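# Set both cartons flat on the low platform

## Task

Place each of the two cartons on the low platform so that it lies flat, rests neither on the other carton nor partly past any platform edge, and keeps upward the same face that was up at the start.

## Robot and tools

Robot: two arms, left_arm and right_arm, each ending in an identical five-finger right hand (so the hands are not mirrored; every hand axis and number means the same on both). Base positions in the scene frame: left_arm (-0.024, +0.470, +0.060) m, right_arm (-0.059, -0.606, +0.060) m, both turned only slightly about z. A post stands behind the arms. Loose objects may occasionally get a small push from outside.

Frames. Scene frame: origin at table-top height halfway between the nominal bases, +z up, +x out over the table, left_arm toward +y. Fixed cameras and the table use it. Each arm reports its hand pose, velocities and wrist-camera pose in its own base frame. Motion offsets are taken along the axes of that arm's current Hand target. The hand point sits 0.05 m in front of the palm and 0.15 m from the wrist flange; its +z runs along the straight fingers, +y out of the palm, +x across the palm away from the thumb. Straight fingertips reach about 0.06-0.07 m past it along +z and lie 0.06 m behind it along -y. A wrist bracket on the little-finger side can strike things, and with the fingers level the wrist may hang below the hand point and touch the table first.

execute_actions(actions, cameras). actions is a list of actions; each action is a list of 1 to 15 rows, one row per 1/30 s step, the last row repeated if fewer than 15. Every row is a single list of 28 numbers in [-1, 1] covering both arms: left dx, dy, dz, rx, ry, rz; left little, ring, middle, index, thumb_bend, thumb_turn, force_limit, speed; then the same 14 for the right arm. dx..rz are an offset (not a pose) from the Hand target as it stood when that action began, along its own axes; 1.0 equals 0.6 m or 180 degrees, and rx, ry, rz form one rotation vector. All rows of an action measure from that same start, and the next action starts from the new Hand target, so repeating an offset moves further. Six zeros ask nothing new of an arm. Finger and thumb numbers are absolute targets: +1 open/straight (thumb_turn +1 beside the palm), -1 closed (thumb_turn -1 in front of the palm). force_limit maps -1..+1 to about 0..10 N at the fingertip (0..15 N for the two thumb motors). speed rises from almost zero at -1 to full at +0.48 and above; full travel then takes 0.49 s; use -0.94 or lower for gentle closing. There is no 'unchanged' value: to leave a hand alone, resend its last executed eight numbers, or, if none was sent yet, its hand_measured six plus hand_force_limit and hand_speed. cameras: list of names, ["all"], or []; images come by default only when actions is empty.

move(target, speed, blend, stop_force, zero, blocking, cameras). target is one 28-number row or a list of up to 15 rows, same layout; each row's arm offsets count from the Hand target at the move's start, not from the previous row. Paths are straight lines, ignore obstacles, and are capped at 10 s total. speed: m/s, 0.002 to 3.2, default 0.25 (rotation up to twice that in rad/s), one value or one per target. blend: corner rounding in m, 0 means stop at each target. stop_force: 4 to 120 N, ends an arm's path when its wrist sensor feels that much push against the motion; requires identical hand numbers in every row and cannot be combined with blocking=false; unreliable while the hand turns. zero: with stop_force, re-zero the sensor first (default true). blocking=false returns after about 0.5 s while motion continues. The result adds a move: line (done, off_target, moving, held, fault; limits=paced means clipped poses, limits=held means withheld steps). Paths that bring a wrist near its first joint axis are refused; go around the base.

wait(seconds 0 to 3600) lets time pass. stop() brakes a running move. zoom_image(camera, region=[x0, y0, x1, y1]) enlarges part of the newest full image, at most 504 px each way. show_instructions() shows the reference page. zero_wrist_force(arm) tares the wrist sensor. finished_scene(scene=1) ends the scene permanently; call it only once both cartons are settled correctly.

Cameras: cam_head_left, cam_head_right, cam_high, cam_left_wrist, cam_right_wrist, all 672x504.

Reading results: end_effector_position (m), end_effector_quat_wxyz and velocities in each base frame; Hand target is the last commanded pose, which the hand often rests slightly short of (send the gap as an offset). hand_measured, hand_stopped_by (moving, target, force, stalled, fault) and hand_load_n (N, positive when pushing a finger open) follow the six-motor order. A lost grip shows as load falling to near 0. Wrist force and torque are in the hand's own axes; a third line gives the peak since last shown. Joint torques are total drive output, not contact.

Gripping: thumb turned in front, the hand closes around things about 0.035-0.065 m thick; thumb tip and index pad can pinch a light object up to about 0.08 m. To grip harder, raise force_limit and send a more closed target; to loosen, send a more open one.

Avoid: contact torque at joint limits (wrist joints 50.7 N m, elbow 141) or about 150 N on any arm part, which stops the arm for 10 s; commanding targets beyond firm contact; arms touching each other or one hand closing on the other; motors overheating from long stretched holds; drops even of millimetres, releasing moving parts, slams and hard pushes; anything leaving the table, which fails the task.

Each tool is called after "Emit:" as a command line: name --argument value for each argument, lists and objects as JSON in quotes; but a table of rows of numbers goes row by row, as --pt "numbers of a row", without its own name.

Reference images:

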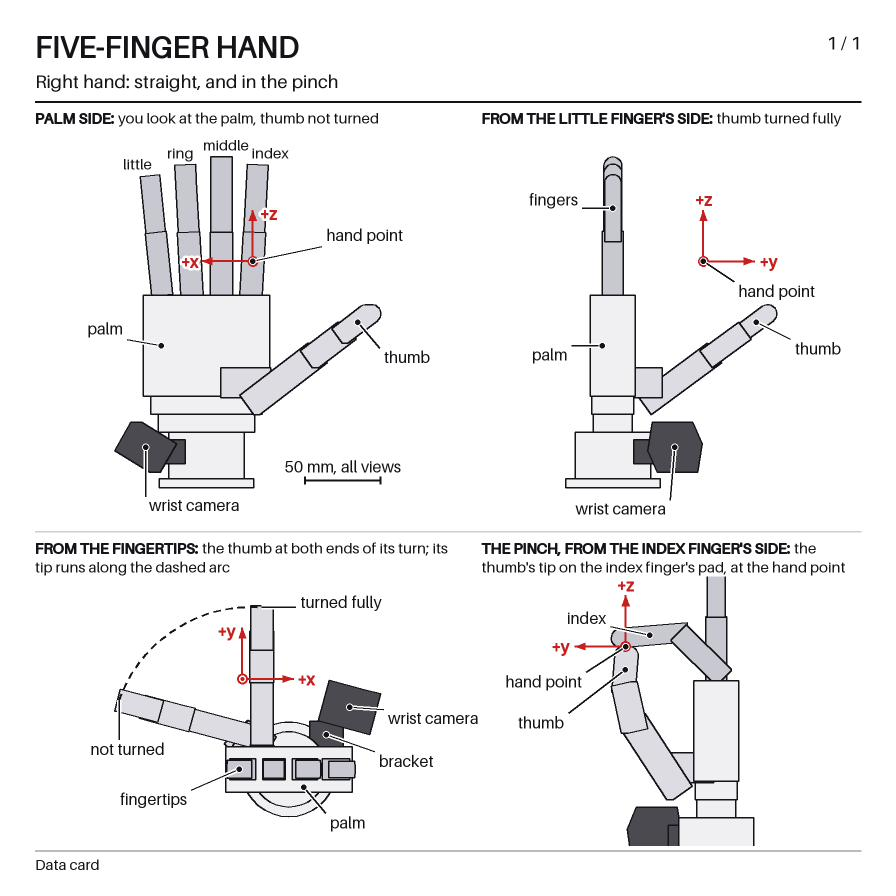

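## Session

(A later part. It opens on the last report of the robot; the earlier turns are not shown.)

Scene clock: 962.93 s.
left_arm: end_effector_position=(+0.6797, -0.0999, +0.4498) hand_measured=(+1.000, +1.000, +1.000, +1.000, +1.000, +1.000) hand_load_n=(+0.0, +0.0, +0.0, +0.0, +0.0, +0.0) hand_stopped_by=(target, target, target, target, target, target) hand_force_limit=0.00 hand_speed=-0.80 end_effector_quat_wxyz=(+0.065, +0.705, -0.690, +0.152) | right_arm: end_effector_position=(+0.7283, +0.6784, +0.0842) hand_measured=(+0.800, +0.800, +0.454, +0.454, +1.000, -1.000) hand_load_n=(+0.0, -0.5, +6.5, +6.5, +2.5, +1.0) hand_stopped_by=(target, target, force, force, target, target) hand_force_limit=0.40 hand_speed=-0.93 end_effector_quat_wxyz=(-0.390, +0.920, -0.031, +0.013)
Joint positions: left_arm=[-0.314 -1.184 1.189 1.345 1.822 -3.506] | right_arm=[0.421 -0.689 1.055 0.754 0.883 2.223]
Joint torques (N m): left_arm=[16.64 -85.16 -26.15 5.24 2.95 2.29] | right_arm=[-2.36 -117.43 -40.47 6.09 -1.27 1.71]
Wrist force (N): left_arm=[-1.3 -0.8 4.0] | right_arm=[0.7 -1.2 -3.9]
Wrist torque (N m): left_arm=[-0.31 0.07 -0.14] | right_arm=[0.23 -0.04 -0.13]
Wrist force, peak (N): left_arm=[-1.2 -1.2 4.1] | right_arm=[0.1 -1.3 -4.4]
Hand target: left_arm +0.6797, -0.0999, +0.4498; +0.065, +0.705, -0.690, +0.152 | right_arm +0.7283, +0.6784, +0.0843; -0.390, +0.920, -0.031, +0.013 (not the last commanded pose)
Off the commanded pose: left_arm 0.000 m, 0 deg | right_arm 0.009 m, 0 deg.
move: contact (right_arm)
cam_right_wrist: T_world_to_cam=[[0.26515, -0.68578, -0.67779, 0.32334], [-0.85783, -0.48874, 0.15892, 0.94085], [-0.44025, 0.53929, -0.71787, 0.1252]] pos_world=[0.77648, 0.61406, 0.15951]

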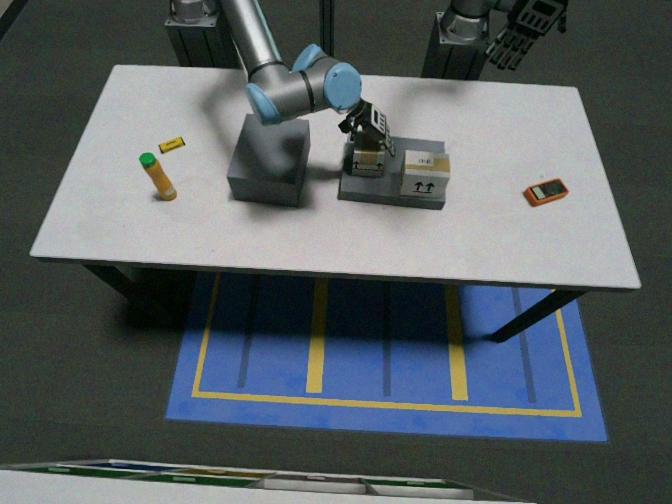

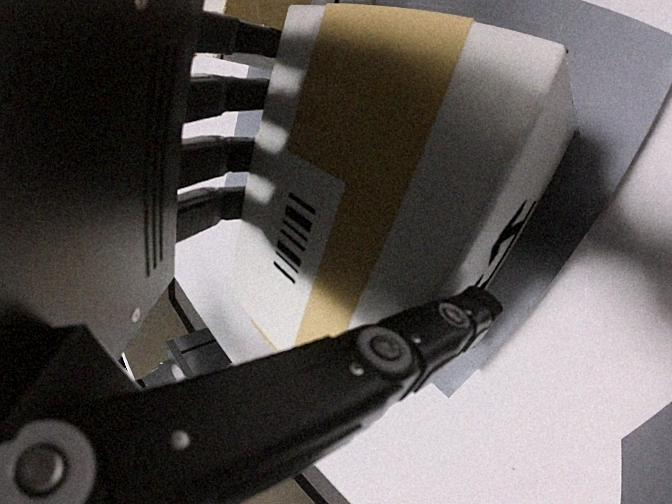

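Emit:
move --target '[0,0,0,0,0,0,1,1,1,1,1,1,0,-0.8,0,0,0,0,0,0,0.8,0.8,0.8,0.8,1,-1,0.4,-0.85]' --cameras '["cam_high","cam_right_wrist"]'

Emit:
zoom_image --camera "cam_high" --region '[300, 70, 460, 220]'

Scene clock: 973.93 s.
left_arm: end_effector_position=(+0.6797, -0.0999, +0.4498) hand_measured=(+1.000, +1.000, +1.000, +1.000, +1.000, +1.000) hand_load_n=(+0.0, +0.0, +0.0, +0.0, +0.0, +0.0) hand_stopped_by=(target, target, target, target, target, target) hand_force_limit=0.00 hand_speed=-0.80 end_effector_quat_wxyz=(+0.065, +0.705, -0.690, +0.152) | right_arm: end_effector_position=(+0.7283, +0.6784, +0.0843) hand_measured=(+0.800, +0.800, +0.800, +0.800, +1.000, -1.000) hand_load_n=(+0.0, +0.0, +0.0, +0.0, +0.0, +0.0) hand_stopped_by=(target, target, target, target, target, target) hand_force_limit=0.40 hand_speed=-0.85 end_effector_quat_wxyz=(-0.390, +0.920, -0.031, +0.013)
Joint positions: left_arm=[-0.314 -1.184 1.189 1.345 1.822 -3.506] | right_arm=[0.421 -0.689 1.055 0.754 0.883 2.223]
Joint torques (N m): left_arm=[17.29 -85.28 -27.33 5.3 2.82 1.97] | right_arm=[-2.1 -127.74 -44.14 6.25 -0.96 1.58]
Wrist force (N): left_arm=[-1.0 -1.1 3.7] | right_arm=[0.8 0.9 -0.9]
Wrist torque (N m): left_arm=[-0.35 0.03 -0.13] | right_arm=[0.06 -0.01 -0.13]
Wrist force, peak (N): left_arm=[-1.4 -0.8 4.0] | right_arm=[0.9 -1.3 -3.7]
Hand target: left_arm +0.6797, -0.0999, +0.4498; +0.065, +0.705, -0.690, +0.152 | right_arm +0.7283, +0.6784, +0.0843; -0.390, +0.920, -0.031, +0.013
Off the commanded pose: left_arm 0.000 m, 0 deg | right_arm 0.000 m, 0 deg.
move: done
cam_right_wrist: T_world_to_cam=[[0.26516, -0.68579, -0.67777, 0.32341], [-0.85787, -0.48869, 0.15886, 0.94085], [-0.44017, 0.53932, -0.7179, 0.1252]] pos_world=[0.77648, 0.61406, 0.15961]

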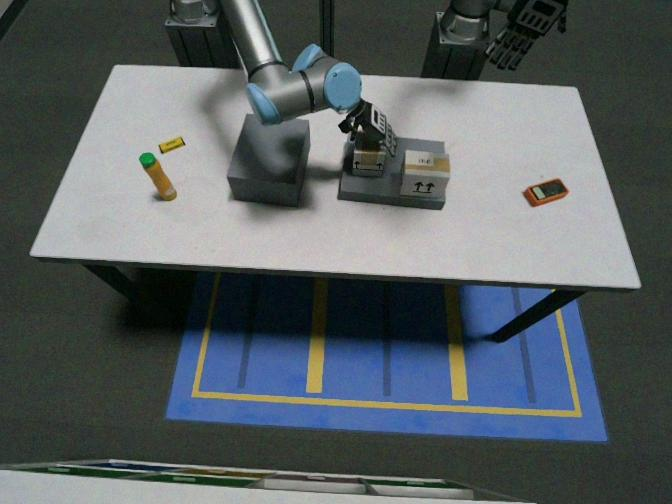

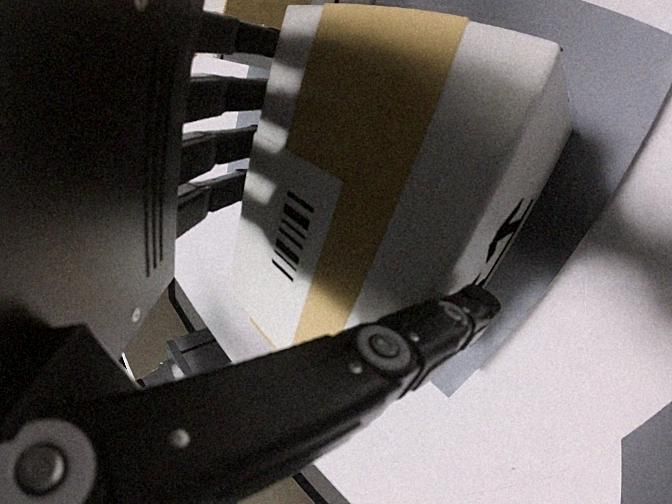

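Scaled by 3.150 from the camera's image (finer frame: 960x720).

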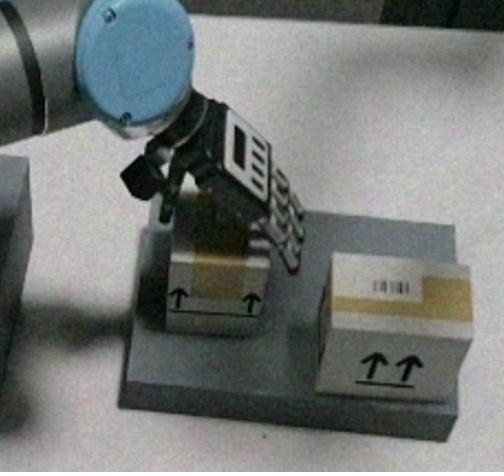

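Emit:
move --pt "0 0 0 0 0 0 1 1 1 1 1 1 0 -0.8 0 0.0046 -0.0048 0 0 0 0.8 0.8 0.8 0.8 1 -1 0.4 -0.85" --pt "0 0 0 0 0 0 1 1 1 1 1 1 0 -0.8 0 -0.0674 -0.0743 0 0 0 0.8 0.8 0.8 0.8 1 -1 0.4 -0.85" --pt "0 0 0 0 0 0 1 1 1 1 1 1 0 -0.8 0 -0.12 -0.25 0 0 0 0.8 0.8 0.8 0.8 1 -1 0.4 -0.85" --speed '[0.03, 0.08, 0.2]' --blend '[0, 0.01, 0]' --cameras '["all"]'

Emit:
zoom_image --camera "cam_high" --region '[320, 110, 460, 220]'

Emit:
zoom_image --camera "cam_head_left" --region '[210, 200, 310, 290]'

Emit:
zoom_image --camera "cam_left_wrist" --region '[250, 0, 460, 220]'

Scene clock: 991.20 s.
left_arm: end_effector_position=(+0.6797, -0.0999, +0.4498) hand_measured=(+1.000, +1.000, +1.000, +1.000, +1.000, +1.000) hand_load_n=(+0.5, +0.0, +0.0, +0.0, +0.0, +0.0) hand_stopped_by=(target, target, target, target, target, target) hand_force_limit=0.00 hand_speed=-0.80 end_effector_quat_wxyz=(+0.065, +0.705, -0.690, +0.152) | right_arm: end_effector_position=(+0.7245, +0.6209, +0.2400) hand_measured=(+0.800, +0.800, +0.800, +0.800, +1.000, -1.000) hand_load_n=(+0.0, +0.0, +0.0, +0.0, +0.0, +0.0) hand_stopped_by=(target, target, target, target, target, target) hand_force_limit=0.40 hand_speed=-0.85 end_effector_quat_wxyz=(-0.390, +0.920, -0.031, +0.013)
Joint positions: left_arm=[-0.314 -1.184 1.189 1.345 1.822 -3.506] | right_arm=[0.363 -0.829 1.034 0.96 0.858 2.153]
Joint torques (N m): left_arm=[17.17 -84.43 -25.78 5.16 2.55 2.13] | right_arm=[-16.89 -120.05 -30.61 7 -2.78 -2.52]
Wrist force (N): left_arm=[-0.9 -1.0 3.9] | right_arm=[0.9 0.0 -0.8]
Wrist torque (N m): left_arm=[-0.35 0.01 -0.12] | right_arm=[0.06 -0.01 0.19]
Wrist force, peak (N): left_arm=[-1.2 -1.4 4.1] | right_arm=[1.1 -0.3 -1.8]
Hand target: left_arm +0.6797, -0.0999, +0.4498; +0.065, +0.705, -0.690, +0.152 | right_arm +0.7245, +0.6207, +0.2403; -0.390, +0.920, -0.031, +0.013
Off the commanded pose: left_arm 0.000 m, 0 deg | right_arm 0.000 m, 0 deg.
move: done
cam_left_wrist: T_world_to_cam=[[-0.96288, -0.26968, 0.01186, 0.61836], [-0.26381, 0.94939, 0.17047, 0.20212], [-0.05723, 0.16102, -0.98529, 0.61037]] pos_world=[0.68365, -0.12341, 0.5596]
cam_right_wrist: T_world_to_cam=[[0.26516, -0.68579, -0.67777, 0.39058], [-0.85787, -0.48869, 0.15886, 0.88474], [-0.44017, 0.53932, -0.7179, 0.26638]] pos_world=[0.77268, 0.55656, 0.31541]

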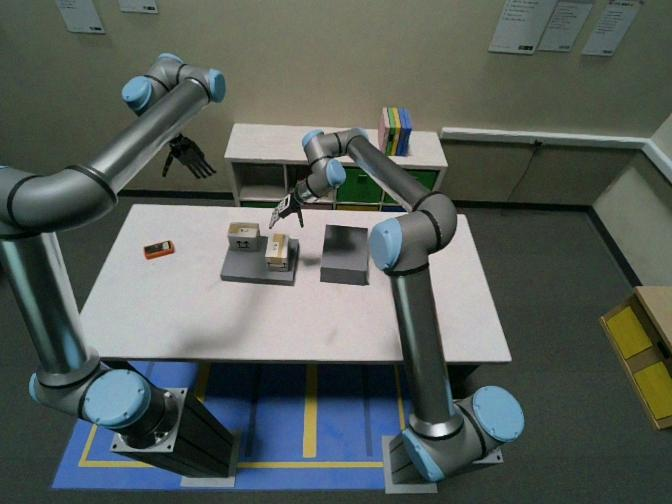

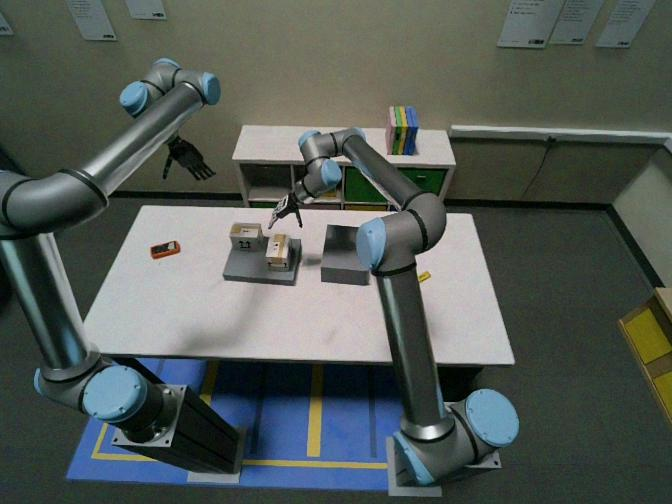

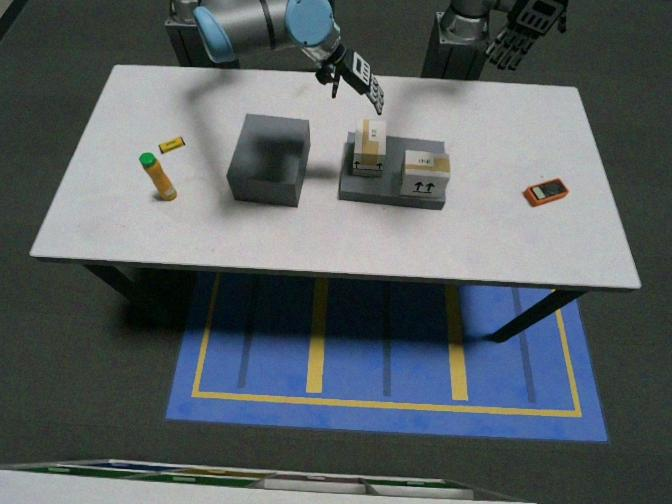

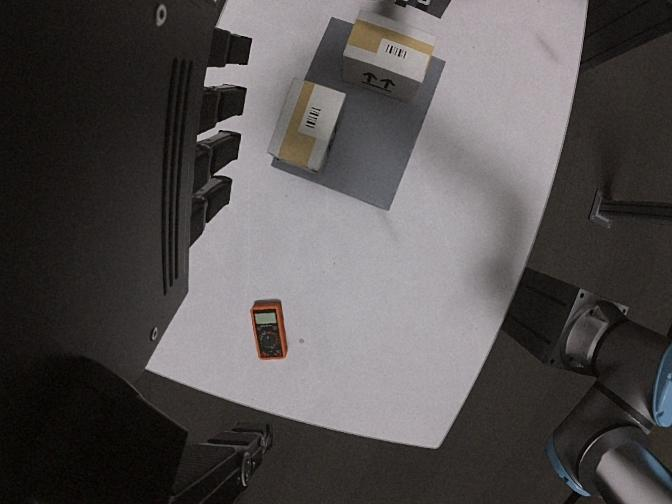

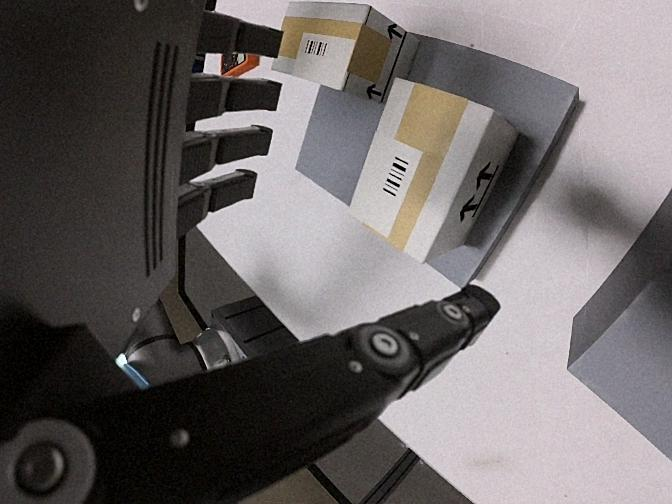

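Scaled by 3.600 from the camera's image (finer frame: 960x720).

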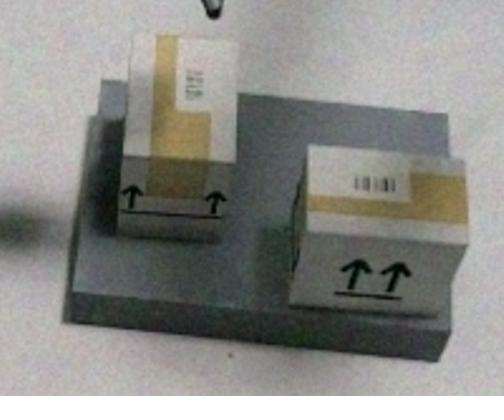

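Scaled by 5.040 from the camera's image (finer frame: 960x720).

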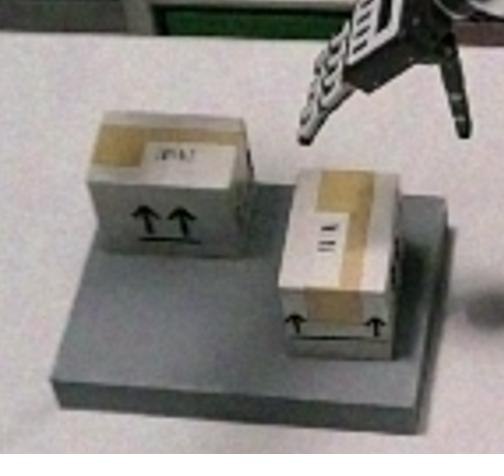

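Scaled by 2.291 from the camera's image (finer frame: 960x720).

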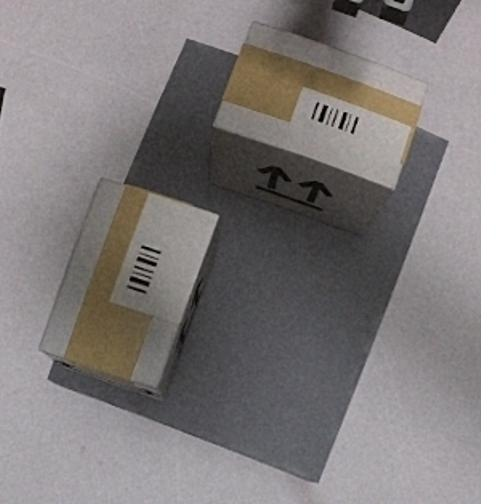

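Emit:
zoom_image --camera "cam_left_wrist" --region '[262, 130, 342, 190]'

Emit:
zoom_image --camera "cam_high" --region '[395, 140, 455, 215]'

Scaled by 6.300 from the camera's image (finer frame: 960x720).

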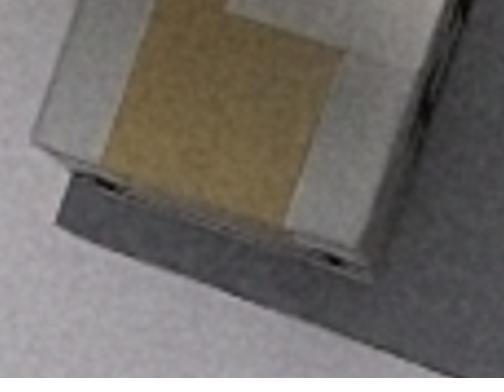

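Scaled by 6.720 from the camera's image (finer frame: 960x720).

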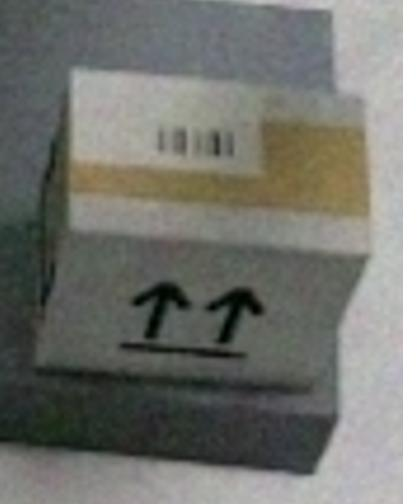

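Emit:
finished_scene

The scene is finished: the task was done.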